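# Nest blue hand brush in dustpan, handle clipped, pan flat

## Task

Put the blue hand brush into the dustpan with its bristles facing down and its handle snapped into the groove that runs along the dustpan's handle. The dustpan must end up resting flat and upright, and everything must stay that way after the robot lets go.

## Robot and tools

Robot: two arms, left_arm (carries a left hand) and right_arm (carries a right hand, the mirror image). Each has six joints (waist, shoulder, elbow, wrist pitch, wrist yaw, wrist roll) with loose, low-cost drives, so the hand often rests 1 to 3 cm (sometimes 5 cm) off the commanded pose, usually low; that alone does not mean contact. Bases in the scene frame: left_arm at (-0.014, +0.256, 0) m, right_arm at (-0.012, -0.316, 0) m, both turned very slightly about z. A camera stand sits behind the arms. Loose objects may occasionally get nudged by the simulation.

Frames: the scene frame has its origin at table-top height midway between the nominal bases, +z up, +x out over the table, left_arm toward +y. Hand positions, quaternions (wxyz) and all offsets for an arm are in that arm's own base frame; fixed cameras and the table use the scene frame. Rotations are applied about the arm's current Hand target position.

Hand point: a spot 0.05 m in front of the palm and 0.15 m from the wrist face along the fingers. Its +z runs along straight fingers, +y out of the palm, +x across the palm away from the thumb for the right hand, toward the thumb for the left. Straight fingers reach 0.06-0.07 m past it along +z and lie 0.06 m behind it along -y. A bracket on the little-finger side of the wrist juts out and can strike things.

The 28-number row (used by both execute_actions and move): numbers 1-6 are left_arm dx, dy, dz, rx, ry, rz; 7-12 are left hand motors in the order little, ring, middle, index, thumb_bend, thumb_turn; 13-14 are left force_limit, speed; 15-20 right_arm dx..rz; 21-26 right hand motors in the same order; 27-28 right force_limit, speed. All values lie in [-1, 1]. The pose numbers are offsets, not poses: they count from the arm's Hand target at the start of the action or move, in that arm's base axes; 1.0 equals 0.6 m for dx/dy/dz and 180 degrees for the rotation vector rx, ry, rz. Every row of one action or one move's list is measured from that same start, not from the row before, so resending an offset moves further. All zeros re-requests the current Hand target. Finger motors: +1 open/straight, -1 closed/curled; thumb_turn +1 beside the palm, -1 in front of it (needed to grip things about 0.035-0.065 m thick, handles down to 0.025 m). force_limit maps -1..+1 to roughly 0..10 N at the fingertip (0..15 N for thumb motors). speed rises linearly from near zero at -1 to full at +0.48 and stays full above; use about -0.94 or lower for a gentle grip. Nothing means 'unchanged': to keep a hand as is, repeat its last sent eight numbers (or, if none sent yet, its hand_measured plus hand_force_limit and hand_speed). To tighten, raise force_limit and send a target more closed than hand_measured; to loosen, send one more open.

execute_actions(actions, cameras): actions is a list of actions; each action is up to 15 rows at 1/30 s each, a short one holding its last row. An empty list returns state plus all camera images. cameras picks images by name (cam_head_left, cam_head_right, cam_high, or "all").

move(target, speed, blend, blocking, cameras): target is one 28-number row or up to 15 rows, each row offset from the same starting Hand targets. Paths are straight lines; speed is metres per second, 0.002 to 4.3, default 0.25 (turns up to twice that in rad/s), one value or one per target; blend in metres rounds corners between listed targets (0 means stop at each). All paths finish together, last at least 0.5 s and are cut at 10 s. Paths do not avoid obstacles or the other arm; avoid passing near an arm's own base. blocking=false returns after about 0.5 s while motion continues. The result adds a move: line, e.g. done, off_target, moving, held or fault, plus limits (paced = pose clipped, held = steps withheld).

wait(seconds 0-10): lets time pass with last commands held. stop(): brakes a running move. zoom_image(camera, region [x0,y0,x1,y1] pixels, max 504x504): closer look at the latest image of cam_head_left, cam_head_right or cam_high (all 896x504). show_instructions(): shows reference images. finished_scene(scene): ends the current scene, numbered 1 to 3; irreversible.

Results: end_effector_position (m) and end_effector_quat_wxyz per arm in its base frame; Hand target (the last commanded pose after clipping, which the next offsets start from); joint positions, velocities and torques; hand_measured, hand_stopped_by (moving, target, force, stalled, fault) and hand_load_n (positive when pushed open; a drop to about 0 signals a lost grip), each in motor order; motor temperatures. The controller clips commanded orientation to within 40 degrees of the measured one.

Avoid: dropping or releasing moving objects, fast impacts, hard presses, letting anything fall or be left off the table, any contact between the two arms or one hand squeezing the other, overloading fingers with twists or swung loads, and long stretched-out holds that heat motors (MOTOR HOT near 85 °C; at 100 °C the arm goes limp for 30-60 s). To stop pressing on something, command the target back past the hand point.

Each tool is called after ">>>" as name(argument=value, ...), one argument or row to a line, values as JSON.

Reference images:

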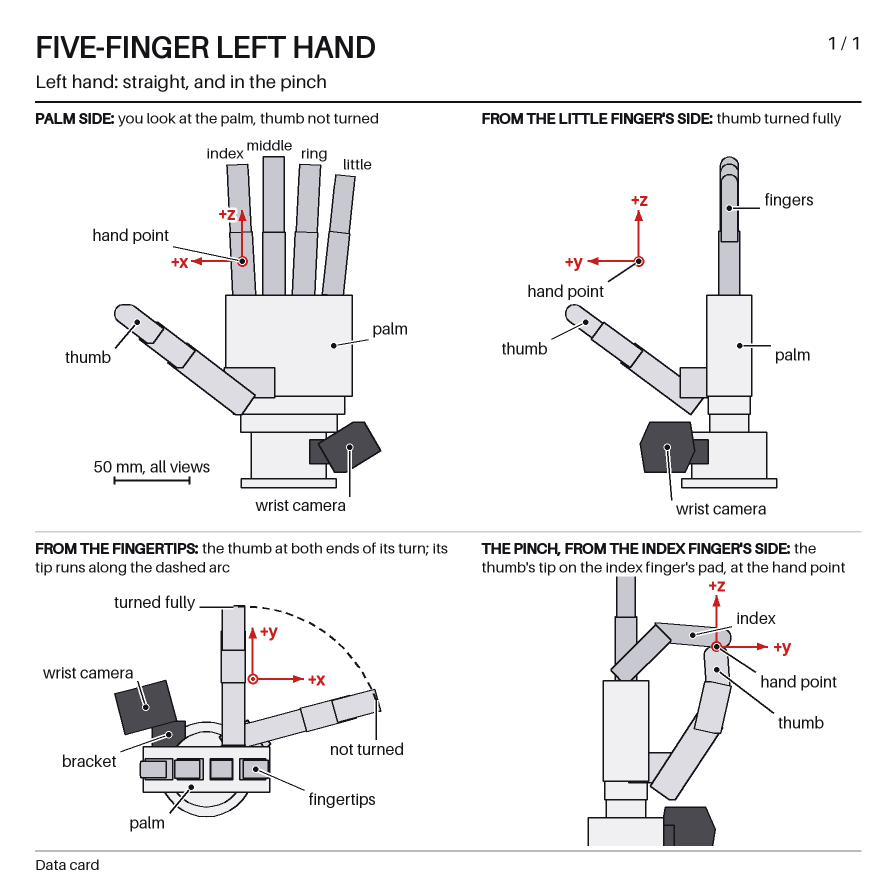

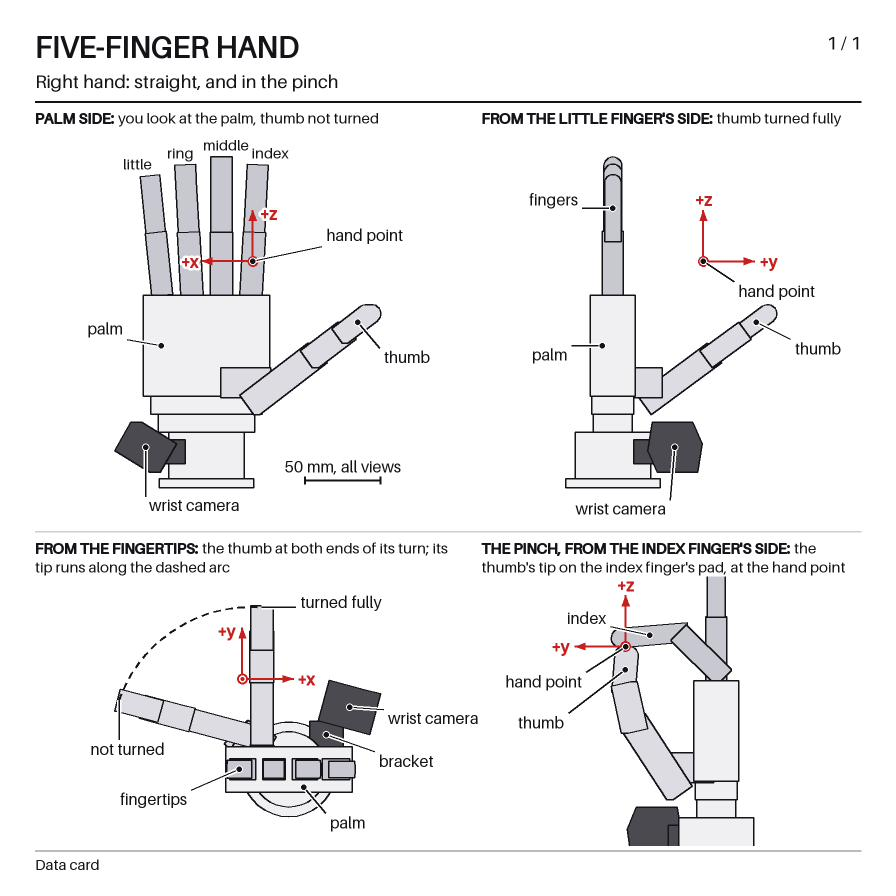

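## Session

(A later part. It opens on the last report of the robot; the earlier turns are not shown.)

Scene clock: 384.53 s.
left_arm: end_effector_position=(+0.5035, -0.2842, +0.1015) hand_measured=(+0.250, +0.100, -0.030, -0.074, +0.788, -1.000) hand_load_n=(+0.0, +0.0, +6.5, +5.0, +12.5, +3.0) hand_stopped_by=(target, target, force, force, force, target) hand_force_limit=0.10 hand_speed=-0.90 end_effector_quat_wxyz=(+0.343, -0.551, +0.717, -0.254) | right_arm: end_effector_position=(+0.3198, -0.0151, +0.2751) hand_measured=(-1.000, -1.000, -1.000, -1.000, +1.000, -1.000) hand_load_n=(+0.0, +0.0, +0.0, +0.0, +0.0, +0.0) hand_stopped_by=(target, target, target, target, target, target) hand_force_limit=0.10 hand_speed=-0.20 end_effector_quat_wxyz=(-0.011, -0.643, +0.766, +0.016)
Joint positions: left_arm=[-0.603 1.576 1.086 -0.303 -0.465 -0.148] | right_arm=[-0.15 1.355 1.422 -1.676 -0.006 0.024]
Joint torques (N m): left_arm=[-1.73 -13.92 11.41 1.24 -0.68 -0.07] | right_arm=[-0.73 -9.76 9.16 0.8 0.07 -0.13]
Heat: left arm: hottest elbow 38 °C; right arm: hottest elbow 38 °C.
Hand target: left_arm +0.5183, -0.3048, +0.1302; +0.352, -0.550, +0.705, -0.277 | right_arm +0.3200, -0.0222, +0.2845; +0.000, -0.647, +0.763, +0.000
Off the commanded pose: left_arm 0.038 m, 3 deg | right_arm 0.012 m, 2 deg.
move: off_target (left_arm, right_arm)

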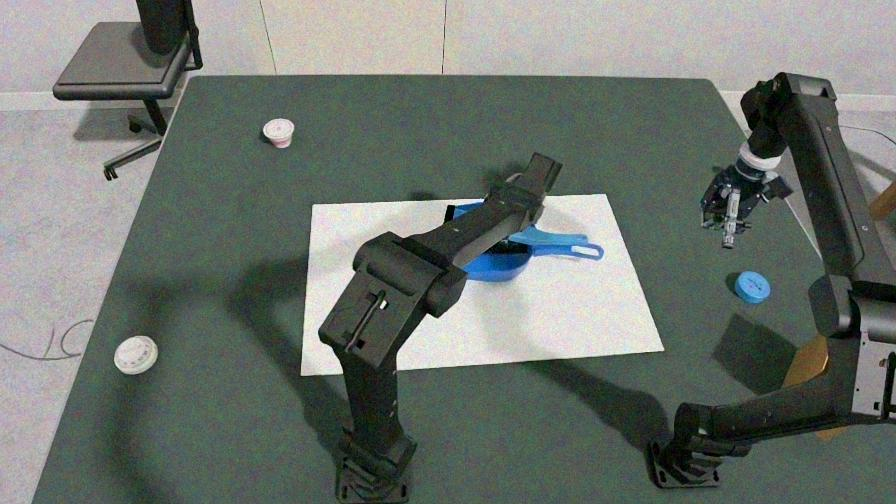

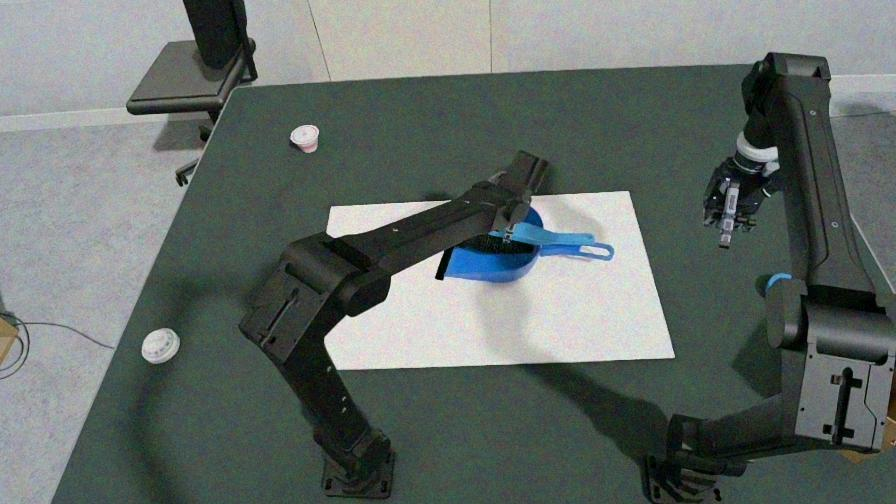

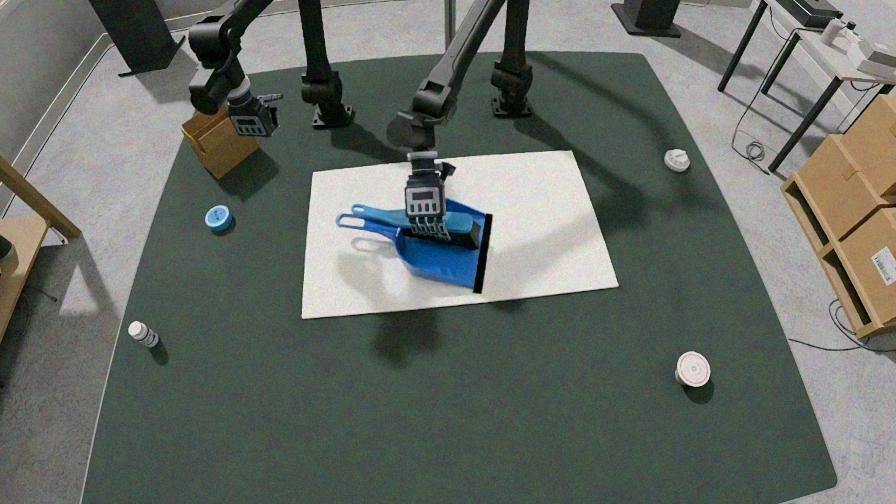

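>>> move(
  target=[0.012,-0.007,-0.02,0,0,0,0.25,0.1,-0.45,-0.5,0.0,-1,0.1,-0.9,0,0,0,0,0,0,-1,-1,-1,-1,1,-1,0.1,-0.2],
  speed=0.05,
  cameras=["all"],
)

>>> zoom_image(
  camera="cam_high",
  region=[330, 180, 510, 310],
)

>>> zoom_image(
  camera="cam_head_left",
  region=[500, 200, 620, 280],
)

Scene clock: 390.93 s.
left_arm: end_effector_position=(+0.5056, -0.2831, +0.0858) hand_measured=(+0.250, +0.100, -0.030, -0.074, +0.788, -1.000) hand_load_n=(+0.0, +0.0, +6.5, +5.0, +12.5, +3.0) hand_stopped_by=(target, target, force, force, force, target) hand_force_limit=0.10 hand_speed=-0.90 end_effector_quat_wxyz=(+0.340, -0.552, +0.722, -0.241) | right_arm: end_effector_position=(+0.3198, -0.0151, +0.2751) hand_measured=(-1.000, -1.000, -1.000, -1.000, +1.000, -1.000) hand_load_n=(+0.0, +0.0, +0.0, +0.0, +0.0, +0.0) hand_stopped_by=(target, target, target, target, target, target) hand_force_limit=0.10 hand_speed=-0.20 end_effector_quat_wxyz=(-0.011, -0.643, +0.766, +0.016)
Joint positions: left_arm=[-0.6 1.61 1.092 -0.303 -0.467 -0.148] | right_arm=[-0.15 1.355 1.422 -1.676 -0.006 0.024]
Joint torques (N m): left_arm=[-1.38 -14.45 11.28 2.24 -0.62 -0.07] | right_arm=[-0.97 -9.64 9.16 0.81 0.12 -0.12]
Heat: left arm: hottest elbow 40 °C; right arm: hottest elbow 38 °C.
Hand target: left_arm +0.5255, -0.3090, +0.1182; +0.352, -0.550, +0.705, -0.277 | right_arm +0.3200, -0.0222, +0.2845; +0.000, -0.647, +0.763, +0.000
Off the commanded pose: left_arm 0.046 m, 5 deg | right_arm 0.012 m, 2 deg.
move: off_target (left_arm, right_arm)

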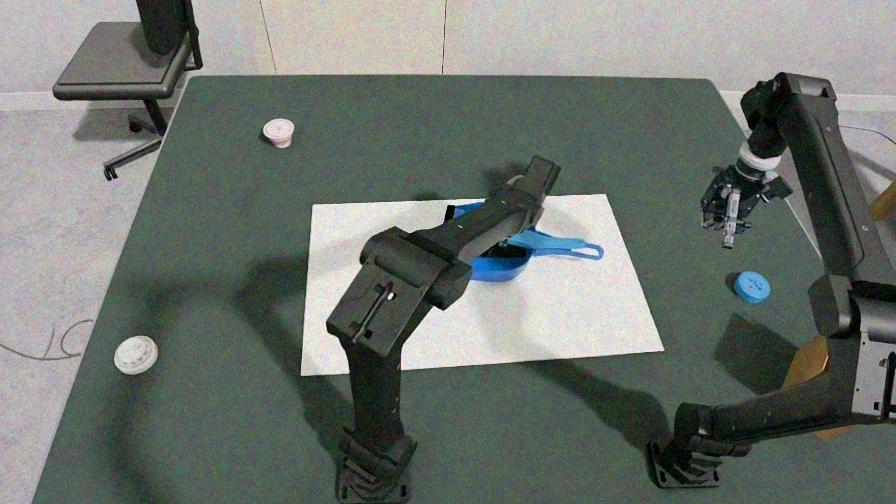

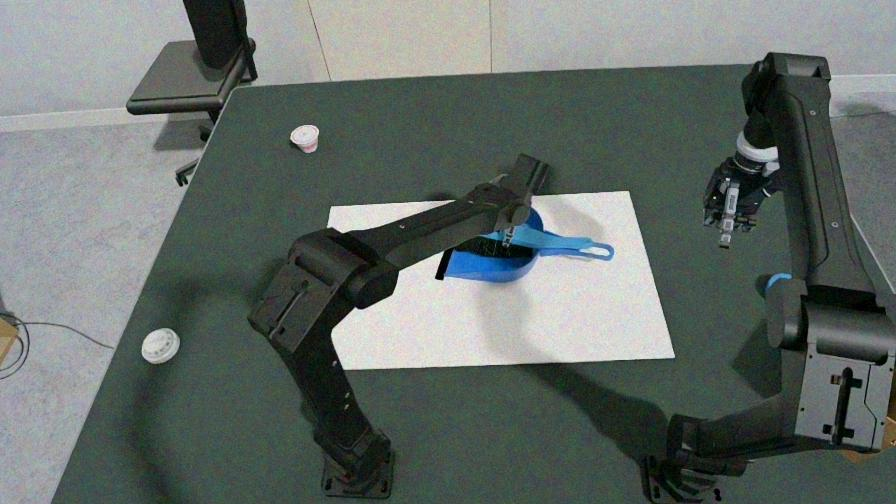

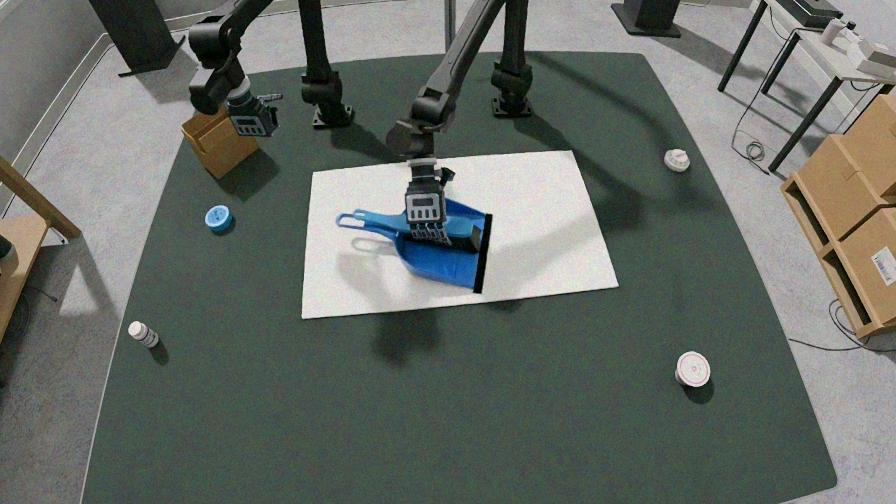

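Scaled by 2.800 from the camera's 896x504 image, which has a finer 1280x720 frame.

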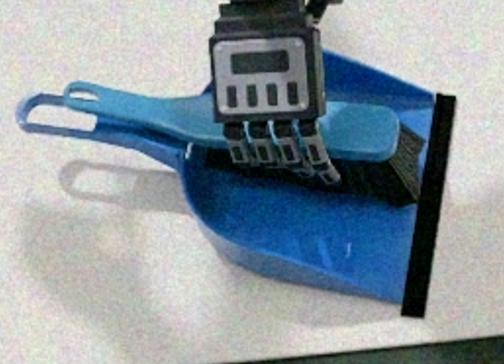

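Scaled by 4.200 from the camera's 896x504 image, which has a finer 1280x720 frame.

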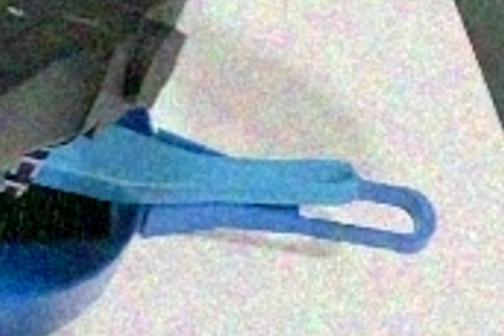

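>>> move(
  target=[0.007,-0.009,0.01,-0.0066,-0.0327,0.003,0.25,0.1,-0.45,-0.5,0.0,-1,0.1,-0.9,0,0,0,0,0,0,-1,-1,-1,-1,1,-1,0.1,-0.2],
  speed=0.05,
  cameras=["all"],
)

>>> zoom_image(
  camera="cam_high",
  region=[330, 180, 510, 310],
)

>>> zoom_image(
  camera="cam_head_left",
  region=[500, 200, 620, 280],
)

>>> zoom_image(
  camera="cam_head_right",
  region=[420, 170, 620, 290],
)

Scene clock: 401.70 s.
left_arm: end_effector_position=(+0.5238, -0.2943, +0.1017) hand_measured=(+0.250, +0.100, -0.030, -0.074, +0.788, -1.000) hand_load_n=(+0.0, +0.0, +6.5, +5.0, +12.5, +2.5) hand_stopped_by=(target, target, force, force, force, target) hand_force_limit=0.10 hand_speed=-0.90 end_effector_quat_wxyz=(+0.374, -0.547, +0.695, -0.278) | right_arm: end_effector_position=(+0.3198, -0.0151, +0.2751) hand_measured=(-1.000, -1.000, -1.000, -1.000, +1.000, -1.000) hand_load_n=(+0.0, +0.0, +0.0, +0.0, +0.0, +0.5) hand_stopped_by=(target, target, target, target, target, target) hand_force_limit=0.10 hand_speed=-0.20 end_effector_quat_wxyz=(-0.011, -0.643, +0.766, +0.016)
Joint positions: left_arm=[-0.615 1.61 1.083 -0.182 -0.518 -0.136] | right_arm=[-0.15 1.355 1.422 -1.676 -0.006 0.024]
Joint torques (N m): left_arm=[-1.67 -15.79 7.88 3.22 -0.6 0.11] | right_arm=[-0.91 -9.7 9.11 0.75 0.09 -0.15]
Heat: left arm: hottest elbow 41 °C; right arm: hottest elbow 37 °C.
Hand target: left_arm +0.5297, -0.3144, +0.1242; +0.384, -0.541, +0.681, -0.311 | right_arm +0.3200, -0.0222, +0.2845; +0.000, -0.647, +0.763, +0.000
Off the commanded pose: left_arm 0.031 m, 4 deg | right_arm 0.012 m, 2 deg.
move: off_target (left_arm, right_arm)

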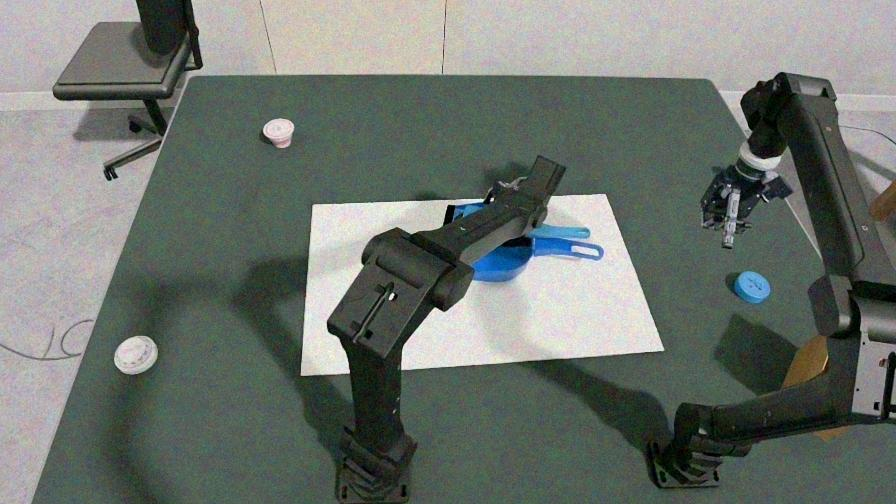

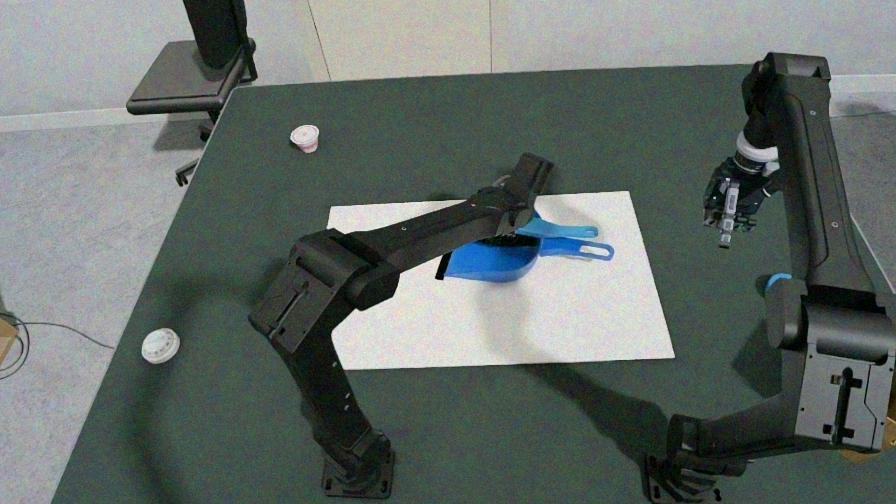

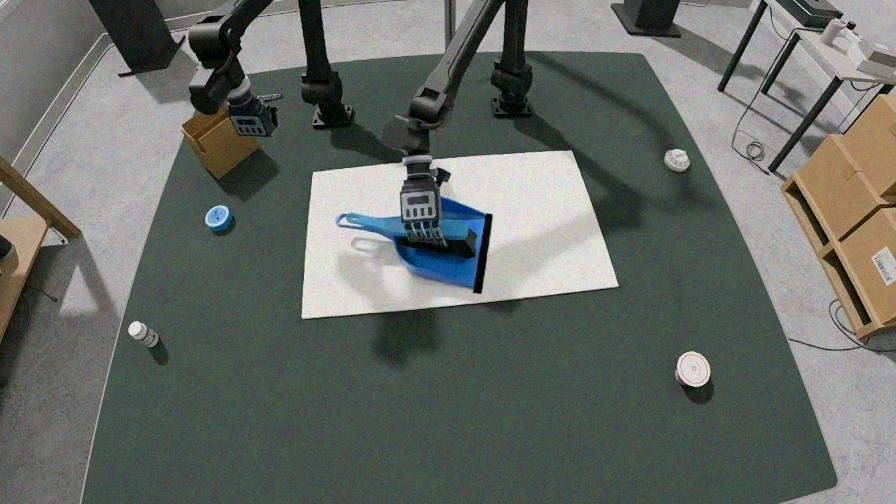

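Scaled by 2.800 from the camera's 896x504 image, which has a finer 1280x720 frame.

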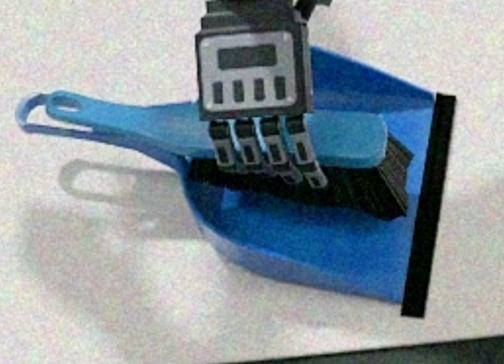

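Scaled by 4.200 from the camera's 896x504 image, which has a finer 1280x720 frame.

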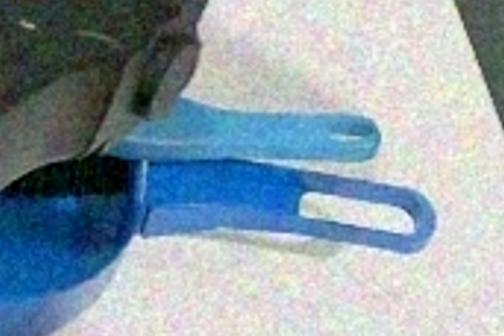

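Scaled by 2.520 from the camera's 896x504 image, which has a finer 1280x720 frame.

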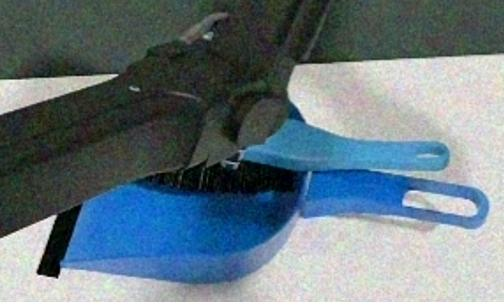

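>>> move(
  target=[-0.018,0.005,-0.012,0,0,-0.005,0.25,0.1,-0.45,-0.5,0.0,-1,0.1,-0.9,0,0,0,0,0,0,-1,-1,-1,-1,1,-1,0.1,-0.2],
  speed=0.05,
  cameras=["all"],
)

>>> zoom_image(
  camera="cam_high",
  region=[330, 180, 510, 310],
)

>>> zoom_image(
  camera="cam_head_left",
  region=[500, 200, 620, 280],
)

Scene clock: 407.67 s.
left_arm: end_effector_position=(+0.5141, -0.2926, +0.0870) hand_measured=(+0.250, +0.100, -0.030, -0.074, +0.788, -1.000) hand_load_n=(+0.0, +0.0, +6.5, +4.5, +12.5, +3.0) hand_stopped_by=(target, target, force, force, force, target) hand_force_limit=0.10 hand_speed=-0.90 end_effector_quat_wxyz=(+0.371, -0.549, +0.695, -0.278) | right_arm: end_effector_position=(+0.3198, -0.0151, +0.2751) hand_measured=(-1.000, -1.000, -1.000, -1.000, +1.000, -1.000) hand_load_n=(+0.0, +0.0, +0.0, +0.0, +0.0, +0.0) hand_stopped_by=(target, target, target, target, target, target) hand_force_limit=0.10 hand_speed=-0.20 end_effector_quat_wxyz=(-0.011, -0.643, +0.766, +0.016)
Joint positions: left_arm=[-0.621 1.61 1.042 -0.148 -0.518 -0.148] | right_arm=[-0.15 1.355 1.422 -1.676 -0.006 0.024]
Joint torques (N m): left_arm=[-1.55 -17.26 7.54 3.11 -0.23 0.18] | right_arm=[-0.79 -9.7 9.05 0.79 0.1 -0.12]
Heat: left arm: hottest elbow 40 °C; right arm: hottest elbow 37 °C.
Hand target: left_arm +0.5189, -0.3114, +0.1170; +0.381, -0.536, +0.685, -0.314 | right_arm +0.3200, -0.0222, +0.2845; +0.000, -0.647, +0.763, +0.000
Off the commanded pose: left_arm 0.036 m, 5 deg | right_arm 0.012 m, 2 deg.
move: off_target (left_arm, right_arm)

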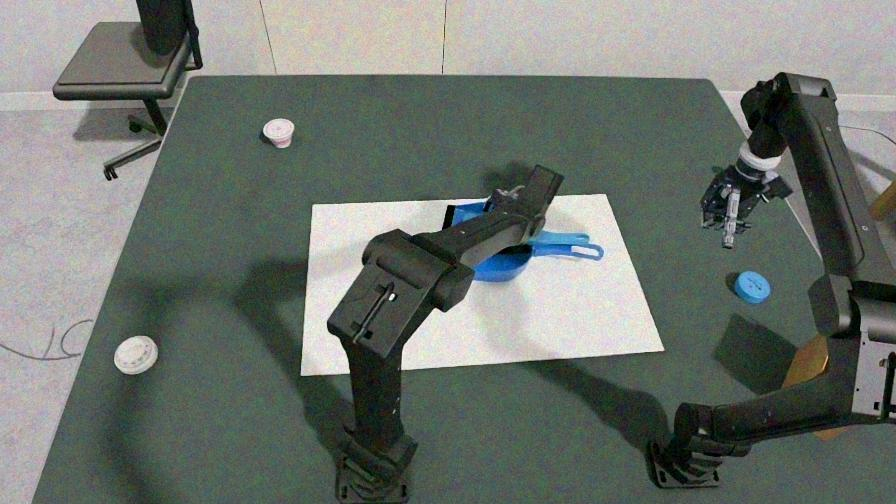

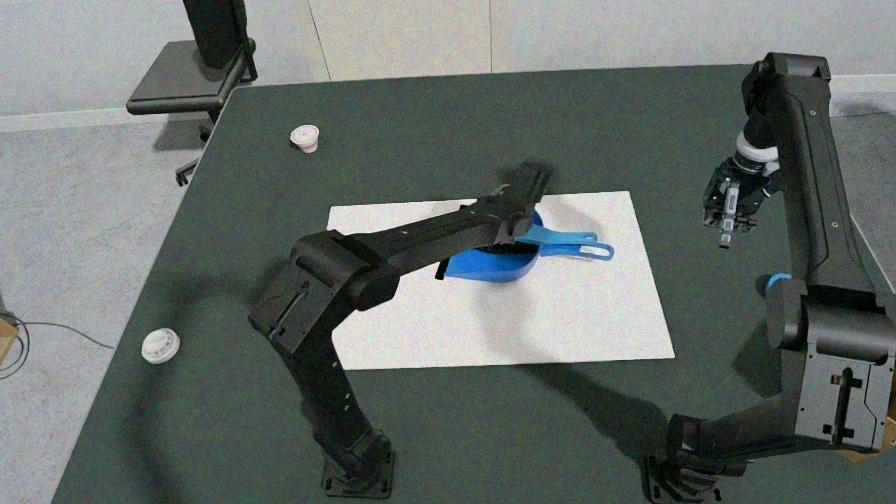

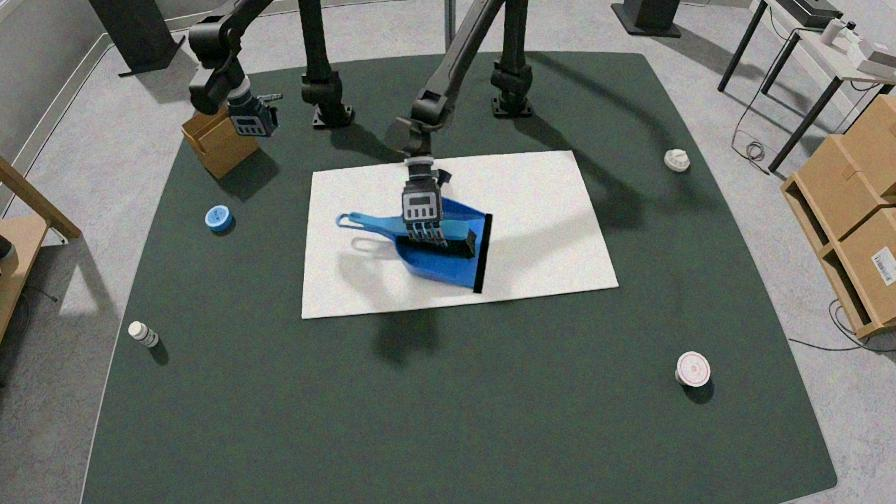

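Scaled by 2.800 from the camera's 896x504 image, which has a finer 1280x720 frame.

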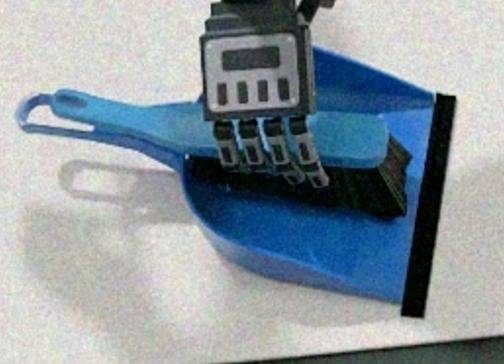

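Scaled by 4.200 from the camera's 896x504 image, which has a finer 1280x720 frame.

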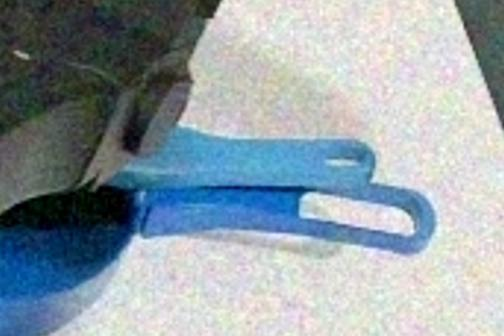

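>>> move(
  target=[-0.009,0.0,-0.02,0,0,0,0.25,0.1,-0.45,-0.5,0.0,-1,0.1,-0.9,0,0,0,0,0,0,-1,-1,-1,-1,1,-1,0.1,-0.2],
  speed=0.05,
  cameras=["all"],
)

>>> zoom_image(
  camera="cam_high",
  region=[330, 180, 510, 310],
)

>>> zoom_image(
  camera="cam_head_left",
  region=[500, 200, 620, 280],
)

Scene clock: 424.43 s.
left_arm: end_effector_position=(+0.5118, -0.2923, +0.0828) hand_measured=(+0.250, +0.100, -0.030, -0.074, +0.788, -1.000) hand_load_n=(+0.0, +0.0, +7.0, +3.5, +11.0, +3.5) hand_stopped_by=(target, target, force, force, force, target) hand_force_limit=0.10 hand_speed=-0.90 end_effector_quat_wxyz=(+0.374, -0.546, +0.694, -0.284) | right_arm: end_effector_position=(+0.3198, -0.0151, +0.2751) hand_measured=(-1.000, -1.000, -1.000, -1.000, +1.000, -1.000) hand_load_n=(+0.0, +0.0, +0.0, +0.0, +0.0, +0.0) hand_stopped_by=(target, target, target, target, target, target) hand_force_limit=0.10 hand_speed=-0.20 end_effector_quat_wxyz=(-0.011, -0.643, +0.766, +0.016)
Joint positions: left_arm=[-0.625 1.608 1.019 -0.111 -0.519 -0.14] | right_arm=[-0.15 1.355 1.422 -1.676 -0.006 0.024]
Joint torques (N m): left_arm=[-1.9 -16.26 7.12 3.06 -0.41 0.13] | right_arm=[-0.91 -9.35 9.11 0.7 0.11 -0.14]
Heat: left arm: hottest elbow 40 °C; right arm: hottest elbow 37 °C.
Hand target: left_arm +0.5135, -0.3114, +0.1050; +0.381, -0.536, +0.685, -0.314 | right_arm +0.3200, -0.0222, +0.2845; +0.000, -0.647, +0.763, +0.000
Off the commanded pose: left_arm 0.029 m, 4 deg | right_arm 0.012 m, 2 deg.
move: off_target (left_arm, right_arm)

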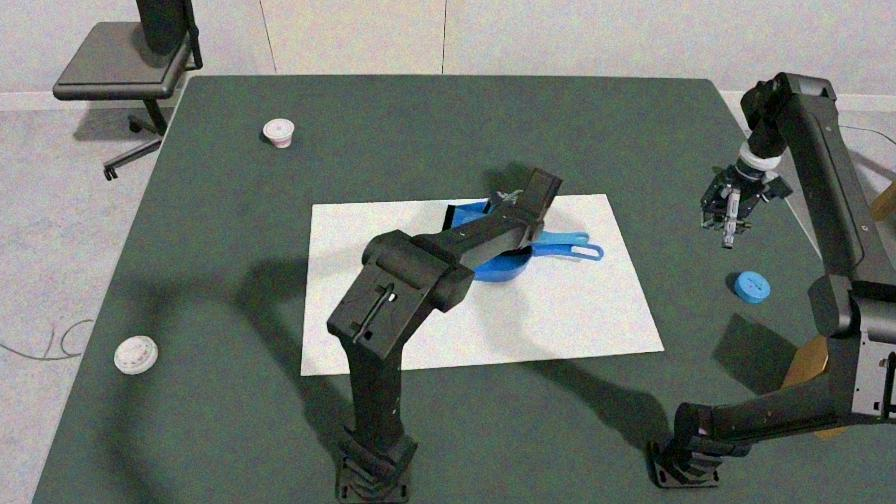

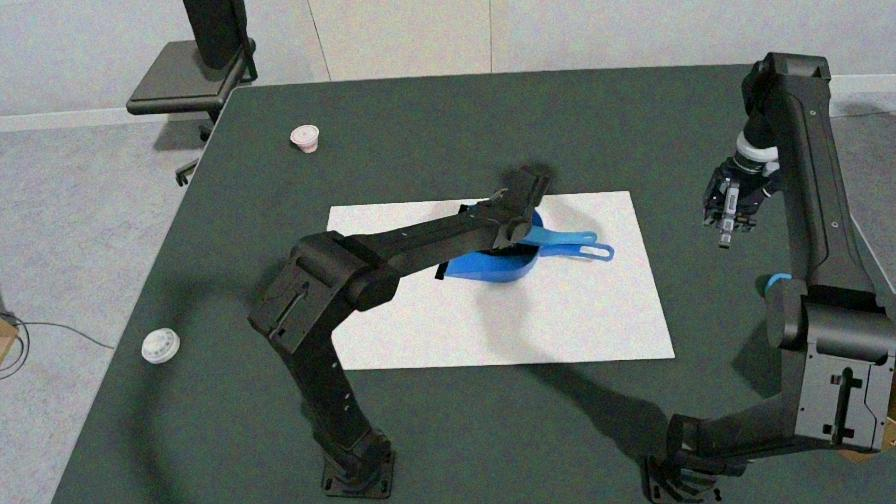

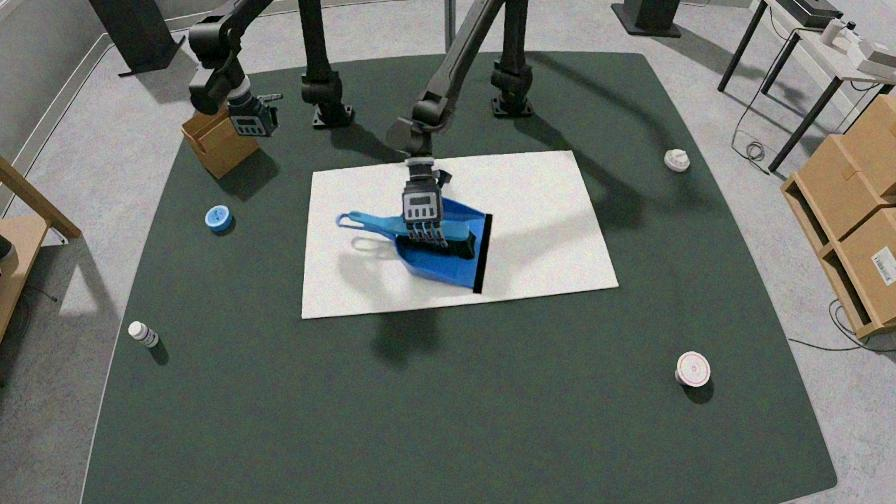

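Scaled by 2.800 from the camera's 896x504 image, which has a finer 1280x720 frame.

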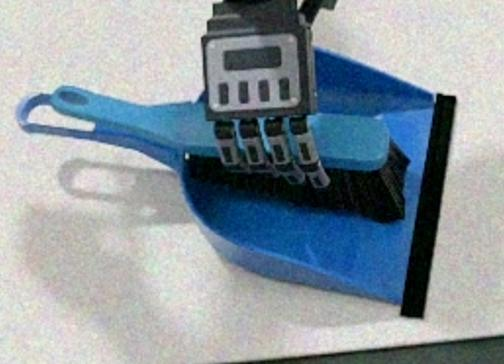

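Scaled by 4.200 from the camera's 896x504 image, which has a finer 1280x720 frame.

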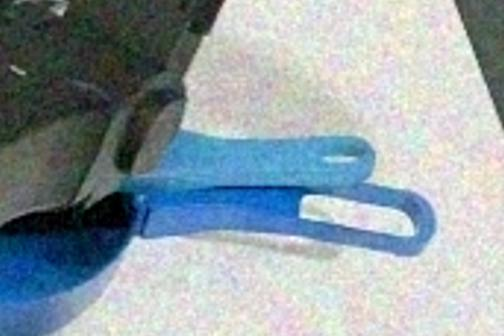

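>>> move(
  target=[
    [-0.004,0,0.025,0,0,0,0.25,0.1,-0.45,-0.5,0.0,-1,0.1,-0.9,0,0,0,0,0,0,-1,-1,-1,-1,1,-1,0.1,-0.2],
    [-0.010,0.0,0.025,0,0,0,0.25,0.1,-0.45,-0.5,0.0,-1,0.1,-0.9,0,0,0,0,0,0,-1,-1,-1,-1,1,-1,0.1,-0.2],
    [-0.010,0.0,-0.015,0,0,0,0.25,0.1,-0.45,-0.5,0.0,-1,0.1,-0.9,0,0,0,0,0,0,-1,-1,-1,-1,1,-1,0.1,-0.2],
  ],
  speed=0.05,
  cameras=["all"],
)

>>> zoom_image(
  camera="cam_high",
  region=[330, 180, 510, 310],
)

>>> zoom_image(
  camera="cam_head_left",
  region=[500, 200, 620, 280],
)

Scene clock: 434.77 s.
left_arm: end_effector_position=(+0.5039, -0.2911, +0.0833) hand_measured=(+0.250, +0.100, -0.030, -0.074, +0.788, -1.000) hand_load_n=(+0.0, +0.5, +7.5, +3.0, +11.5, +1.5) hand_stopped_by=(target, target, force, force, force, target) hand_force_limit=0.10 hand_speed=-0.90 end_effector_quat_wxyz=(+0.376, -0.542, +0.694, -0.288) | right_arm: end_effector_position=(+0.3198, -0.0151, +0.2751) hand_measured=(-1.000, -1.000, -1.000, -1.000, +1.000, -1.000) hand_load_n=(+0.0, +0.0, +0.0, +0.0, +0.0, +0.0) hand_stopped_by=(target, target, target, target, target, target) hand_force_limit=0.10 hand_speed=-0.20 end_effector_quat_wxyz=(-0.011, -0.643, +0.766, +0.016)
Joint positions: left_arm=[-0.632 1.588 0.99 -0.091 -0.522 -0.136] | right_arm=[-0.15 1.355 1.422 -1.676 -0.006 0.024]
Joint torques (N m): left_arm=[-1.85 -13.63 7.41 3.18 -0.5 0.09] | right_arm=[-0.85 -9.47 9.2 0.77 0.08 -0.13]
Heat: left arm: hottest elbow 39 °C; right arm: hottest elbow 37 °C.
Hand target: left_arm +0.5075, -0.3114, +0.0960; +0.381, -0.536, +0.685, -0.314 | right_arm +0.3200, -0.0222, +0.2845; +0.000, -0.647, +0.763, +0.000
Off the commanded pose: left_arm 0.024 m, 3 deg | right_arm 0.012 m, 2 deg.
move: off_target (left_arm, right_arm)

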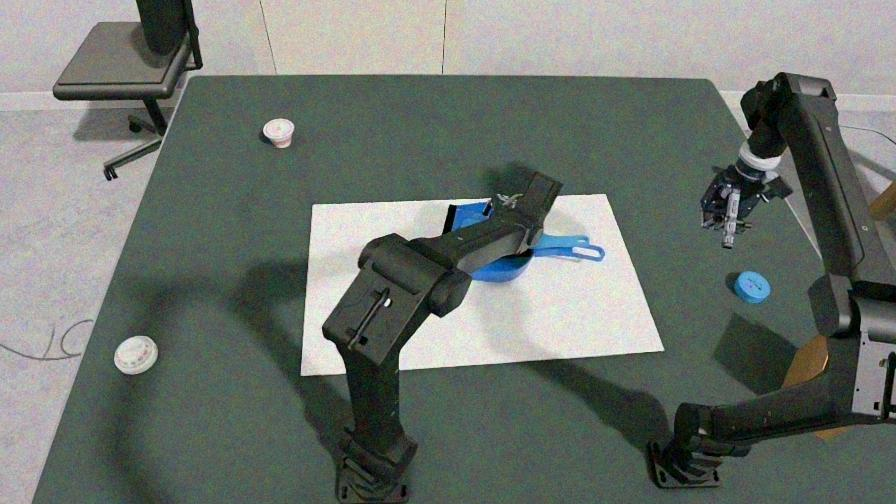

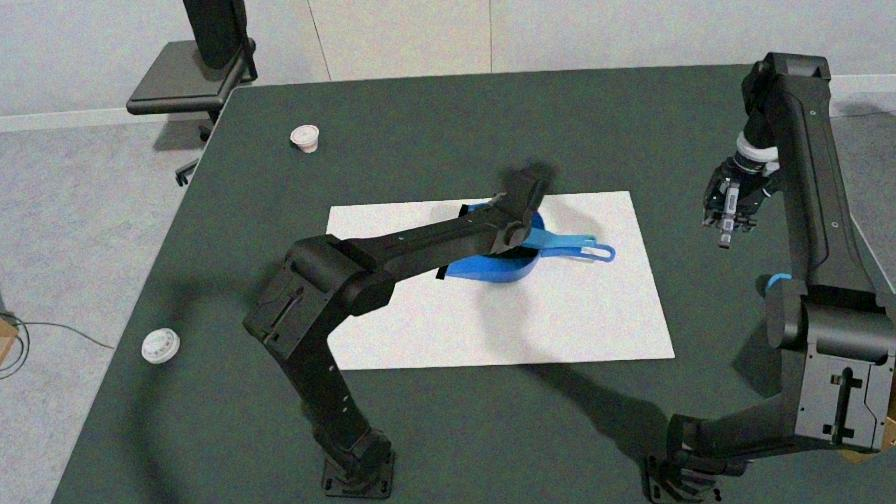

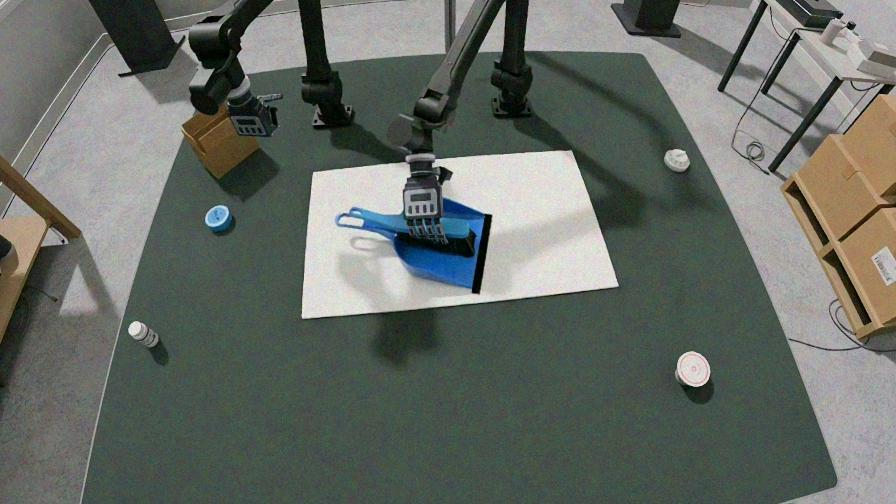

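Scaled by 2.800 from the camera's 896x504 image, which has a finer 1280x720 frame.

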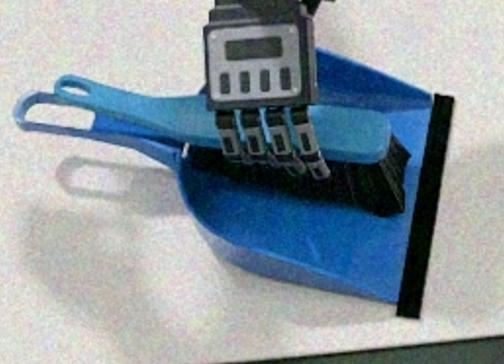

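Scaled by 4.200 from the camera's 896x504 image, which has a finer 1280x720 frame.

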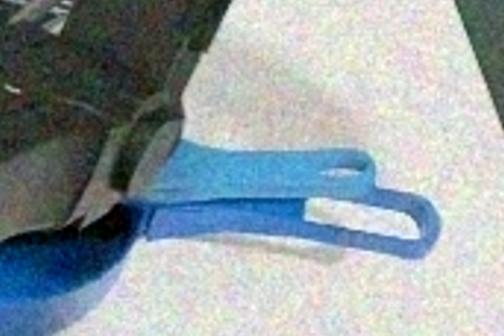

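>>> move(
  target=[
    [0.0,0,0.03,0,0,0,0.25,0.1,-0.45,-0.5,0.0,-1,0.1,-0.9,0,0,0,0,0,0,-1,-1,-1,-1,1,-1,0.1,-0.2],
    [0.012,0.0,0.03,0,0,0,0.25,0.1,-0.45,-0.5,0.0,-1,0.1,-0.9,0,0,0,0,0,0,-1,-1,-1,-1,1,-1,0.1,-0.2],
  ],
  speed=0.05,
  cameras=["all"],
)

>>> zoom_image(
  camera="cam_high",
  region=[330, 180, 510, 310],
)

>>> zoom_image(
  camera="cam_head_left",
  region=[500, 200, 620, 280],
)

Scene clock: 442.60 s.
left_arm: end_effector_position=(+0.5039, -0.2911, +0.0833) hand_measured=(+0.250, +0.100, -0.030, -0.074, +0.788, -1.000) hand_load_n=(+0.0, +0.0, +7.5, +3.0, +11.5, +1.0) hand_stopped_by=(target, target, force, force, force, target) hand_force_limit=0.10 hand_speed=-0.90 end_effector_quat_wxyz=(+0.376, -0.542, +0.694, -0.288) | right_arm: end_effector_position=(+0.3198, -0.0151, +0.2751) hand_measured=(-1.000, -1.000, -1.000, -1.000, +1.000, -1.000) hand_load_n=(+0.0, +0.0, +0.0, +0.0, +0.0, +0.0) hand_stopped_by=(target, target, target, target, target, target) hand_force_limit=0.10 hand_speed=-0.20 end_effector_quat_wxyz=(-0.011, -0.643, +0.766, +0.016)
Joint positions: left_arm=[-0.632 1.588 0.99 -0.091 -0.522 -0.136] | right_arm=[-0.15 1.355 1.422 -1.676 -0.006 0.024]
Joint torques (N m): left_arm=[-1.08 -15.09 10.25 1.28 -0.22 0.15] | right_arm=[-0.97 -9.64 9.18 0.7 0.09 -0.14]
Heat: left arm: hottest elbow 39 °C; right arm: hottest elbow 37 °C.
Hand target: left_arm +0.5147, -0.3114, +0.1140; +0.381, -0.536, +0.685, -0.314 | right_arm +0.3200, -0.0222, +0.2845; +0.000, -0.647, +0.763, +0.000
Off the commanded pose: left_arm 0.038 m, 3 deg | right_arm 0.012 m, 2 deg.
move: off_target (left_arm, right_arm)

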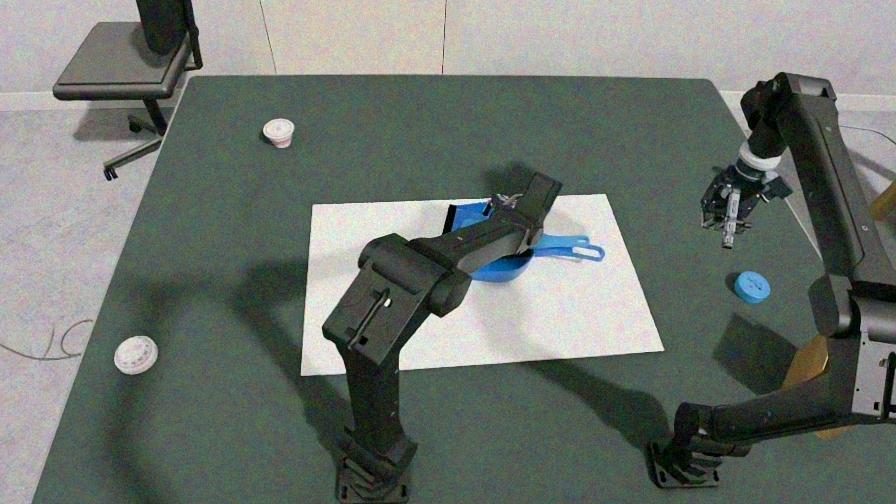

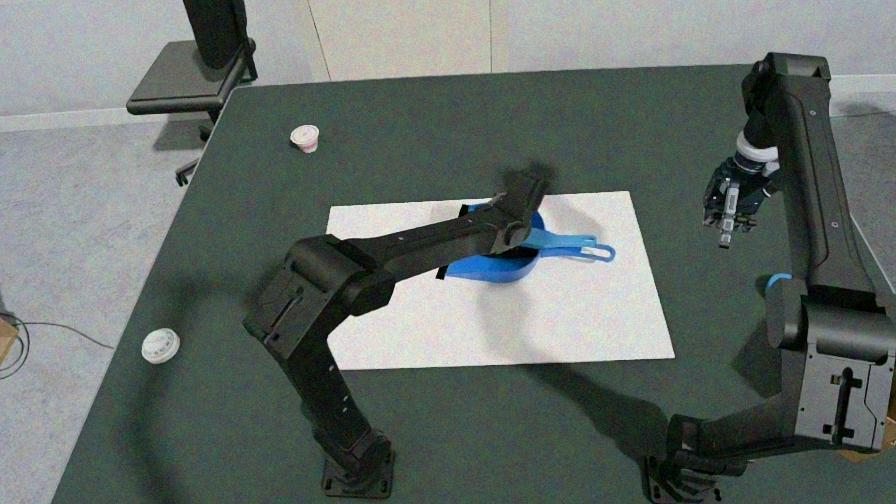

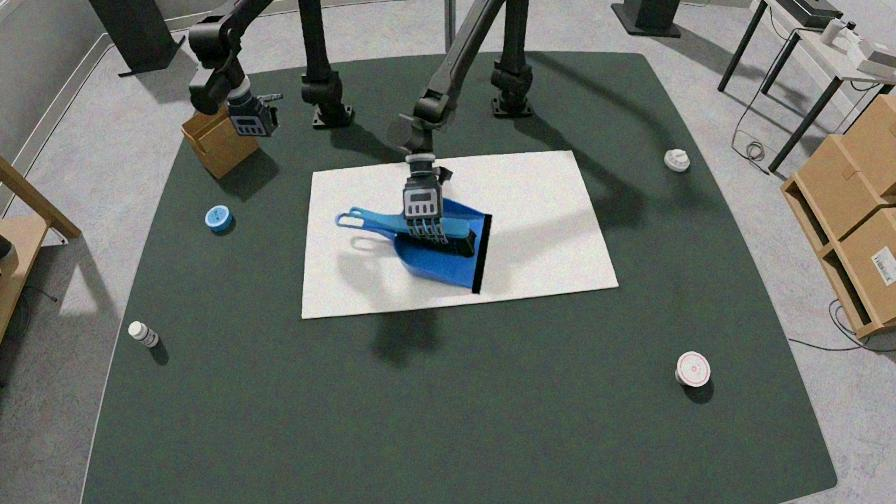

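Scaled by 2.800 from the camera's 896x504 image, which has a finer 1280x720 frame.

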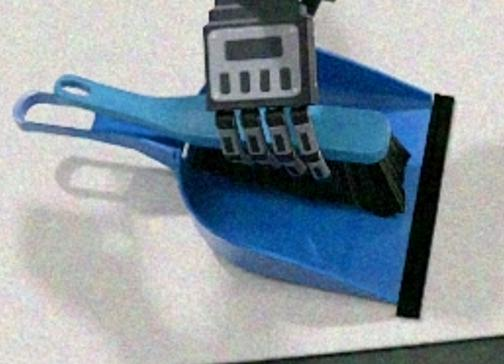

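Scaled by 4.200 from the camera's 896x504 image, which has a finer 1280x720 frame.

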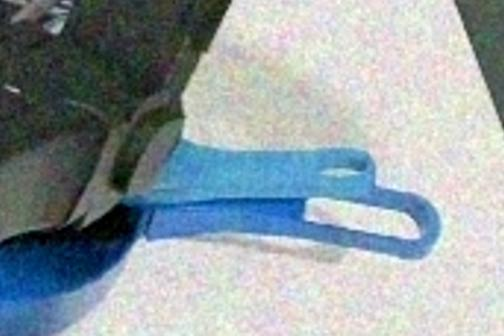

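>>> move(
  target=[0.0,0.0,0.03,0,0,0,0.25,0.1,-0.45,-0.5,0.0,-1,0.1,-0.9,0,0,0,0,0,0,-1,-1,-1,-1,1,-1,0.1,-0.2],
  speed=0.05,
)

Scene clock: 445.17 s.
left_arm: end_effector_position=(+0.5003, -0.2893, +0.0860) hand_measured=(+0.250, +0.100, -0.030, -0.074, +0.788, -1.000) hand_load_n=(+0.0, +0.0, +7.5, +3.5, +11.5, +3.0) hand_stopped_by=(target, target, force, force, force, target) hand_force_limit=0.10 hand_speed=-0.90 end_effector_quat_wxyz=(+0.371, -0.546, +0.698, -0.278) | right_arm: end_effector_position=(+0.3198, -0.0151, +0.2751) hand_measured=(-1.000, -1.000, -1.000, -1.000, +1.000, -1.000) hand_load_n=(+0.0, +0.0, +0.0, +0.0, -0.5, +0.0) hand_stopped_by=(target, target, target, target, target, target) hand_force_limit=0.10 hand_speed=-0.20 end_effector_quat_wxyz=(-0.011, -0.643, +0.766, +0.016)
Joint positions: left_arm=[-0.632 1.581 1.003 -0.142 -0.522 -0.148] | right_arm=[-0.15 1.355 1.422 -1.676 -0.006 0.024]
Joint torques (N m): left_arm=[-0.91 -16.79 11.03 1.26 -0.22 0.15] | right_arm=[-1.08 -9.58 9.16 0.76 0.11 -0.11]
Heat: left arm: hottest elbow 39 °C; right arm: hottest elbow 37 °C.
Hand target: left_arm +0.5147, -0.3114, +0.1320; +0.381, -0.536, +0.685, -0.314 | right_arm +0.3200, -0.0222, +0.2845; +0.000, -0.647, +0.763, +0.000
Off the commanded pose: left_arm 0.053 m, 5 deg | right_arm 0.012 m, 2 deg.
move: off_target (left_arm, right_arm)

>>> move(
  target=[0.012,0.0,0.025,0,0,0,0.25,0.1,-0.45,-0.5,0.0,-1,0.1,-0.9,0,0,0,0,0,0,-1,-1,-1,-1,1,-1,0.1,-0.2],
  speed=0.05,
)

Scene clock: 447.87 s.
left_arm: end_effector_position=(+0.5067, -0.2943, +0.1027) hand_measured=(+0.250, +0.100, -0.030, -0.074, +0.788, -1.000) hand_load_n=(+0.0, +0.0, +7.5, +3.5, +11.5, +3.0) hand_stopped_by=(target, target, force, force, force, target) hand_force_limit=0.10 hand_speed=-0.90 end_effector_quat_wxyz=(+0.371, -0.546, +0.697, -0.281) | right_arm: end_effector_position=(+0.3198, -0.0151, +0.2751) hand_measured=(-1.000, -1.000, -1.000, -1.000, +1.000, -1.000) hand_load_n=(+0.0, +0.5, +0.0, +0.0, +0.0, +0.0) hand_stopped_by=(target, target, target, target, target, target) hand_force_limit=0.10 hand_speed=-0.20 end_effector_quat_wxyz=(-0.011, -0.643, +0.766, +0.016)
Joint positions: left_arm=[-0.632 1.573 1.042 -0.18 -0.521 -0.148] | right_arm=[-0.15 1.355 1.422 -1.676 -0.006 0.024]
Joint torques (N m): left_arm=[-0.26 -16.5 11.25 1.31 -0.03 0.22] | right_arm=[-1.08 -9.7 9.11 0.7 0.1 -0.12]
Heat: left arm: hottest elbow 39 °C; right arm: hottest elbow 37 °C.
Hand target: left_arm +0.5219, -0.3114, +0.1470; +0.381, -0.536, +0.685, -0.314 | right_arm +0.3200, -0.0222, +0.2845; +0.000, -0.647, +0.763, +0.000
Off the commanded pose: left_arm 0.050 m, 4 deg | right_arm 0.012 m, 2 deg.
move: off_target (left_arm, right_arm)


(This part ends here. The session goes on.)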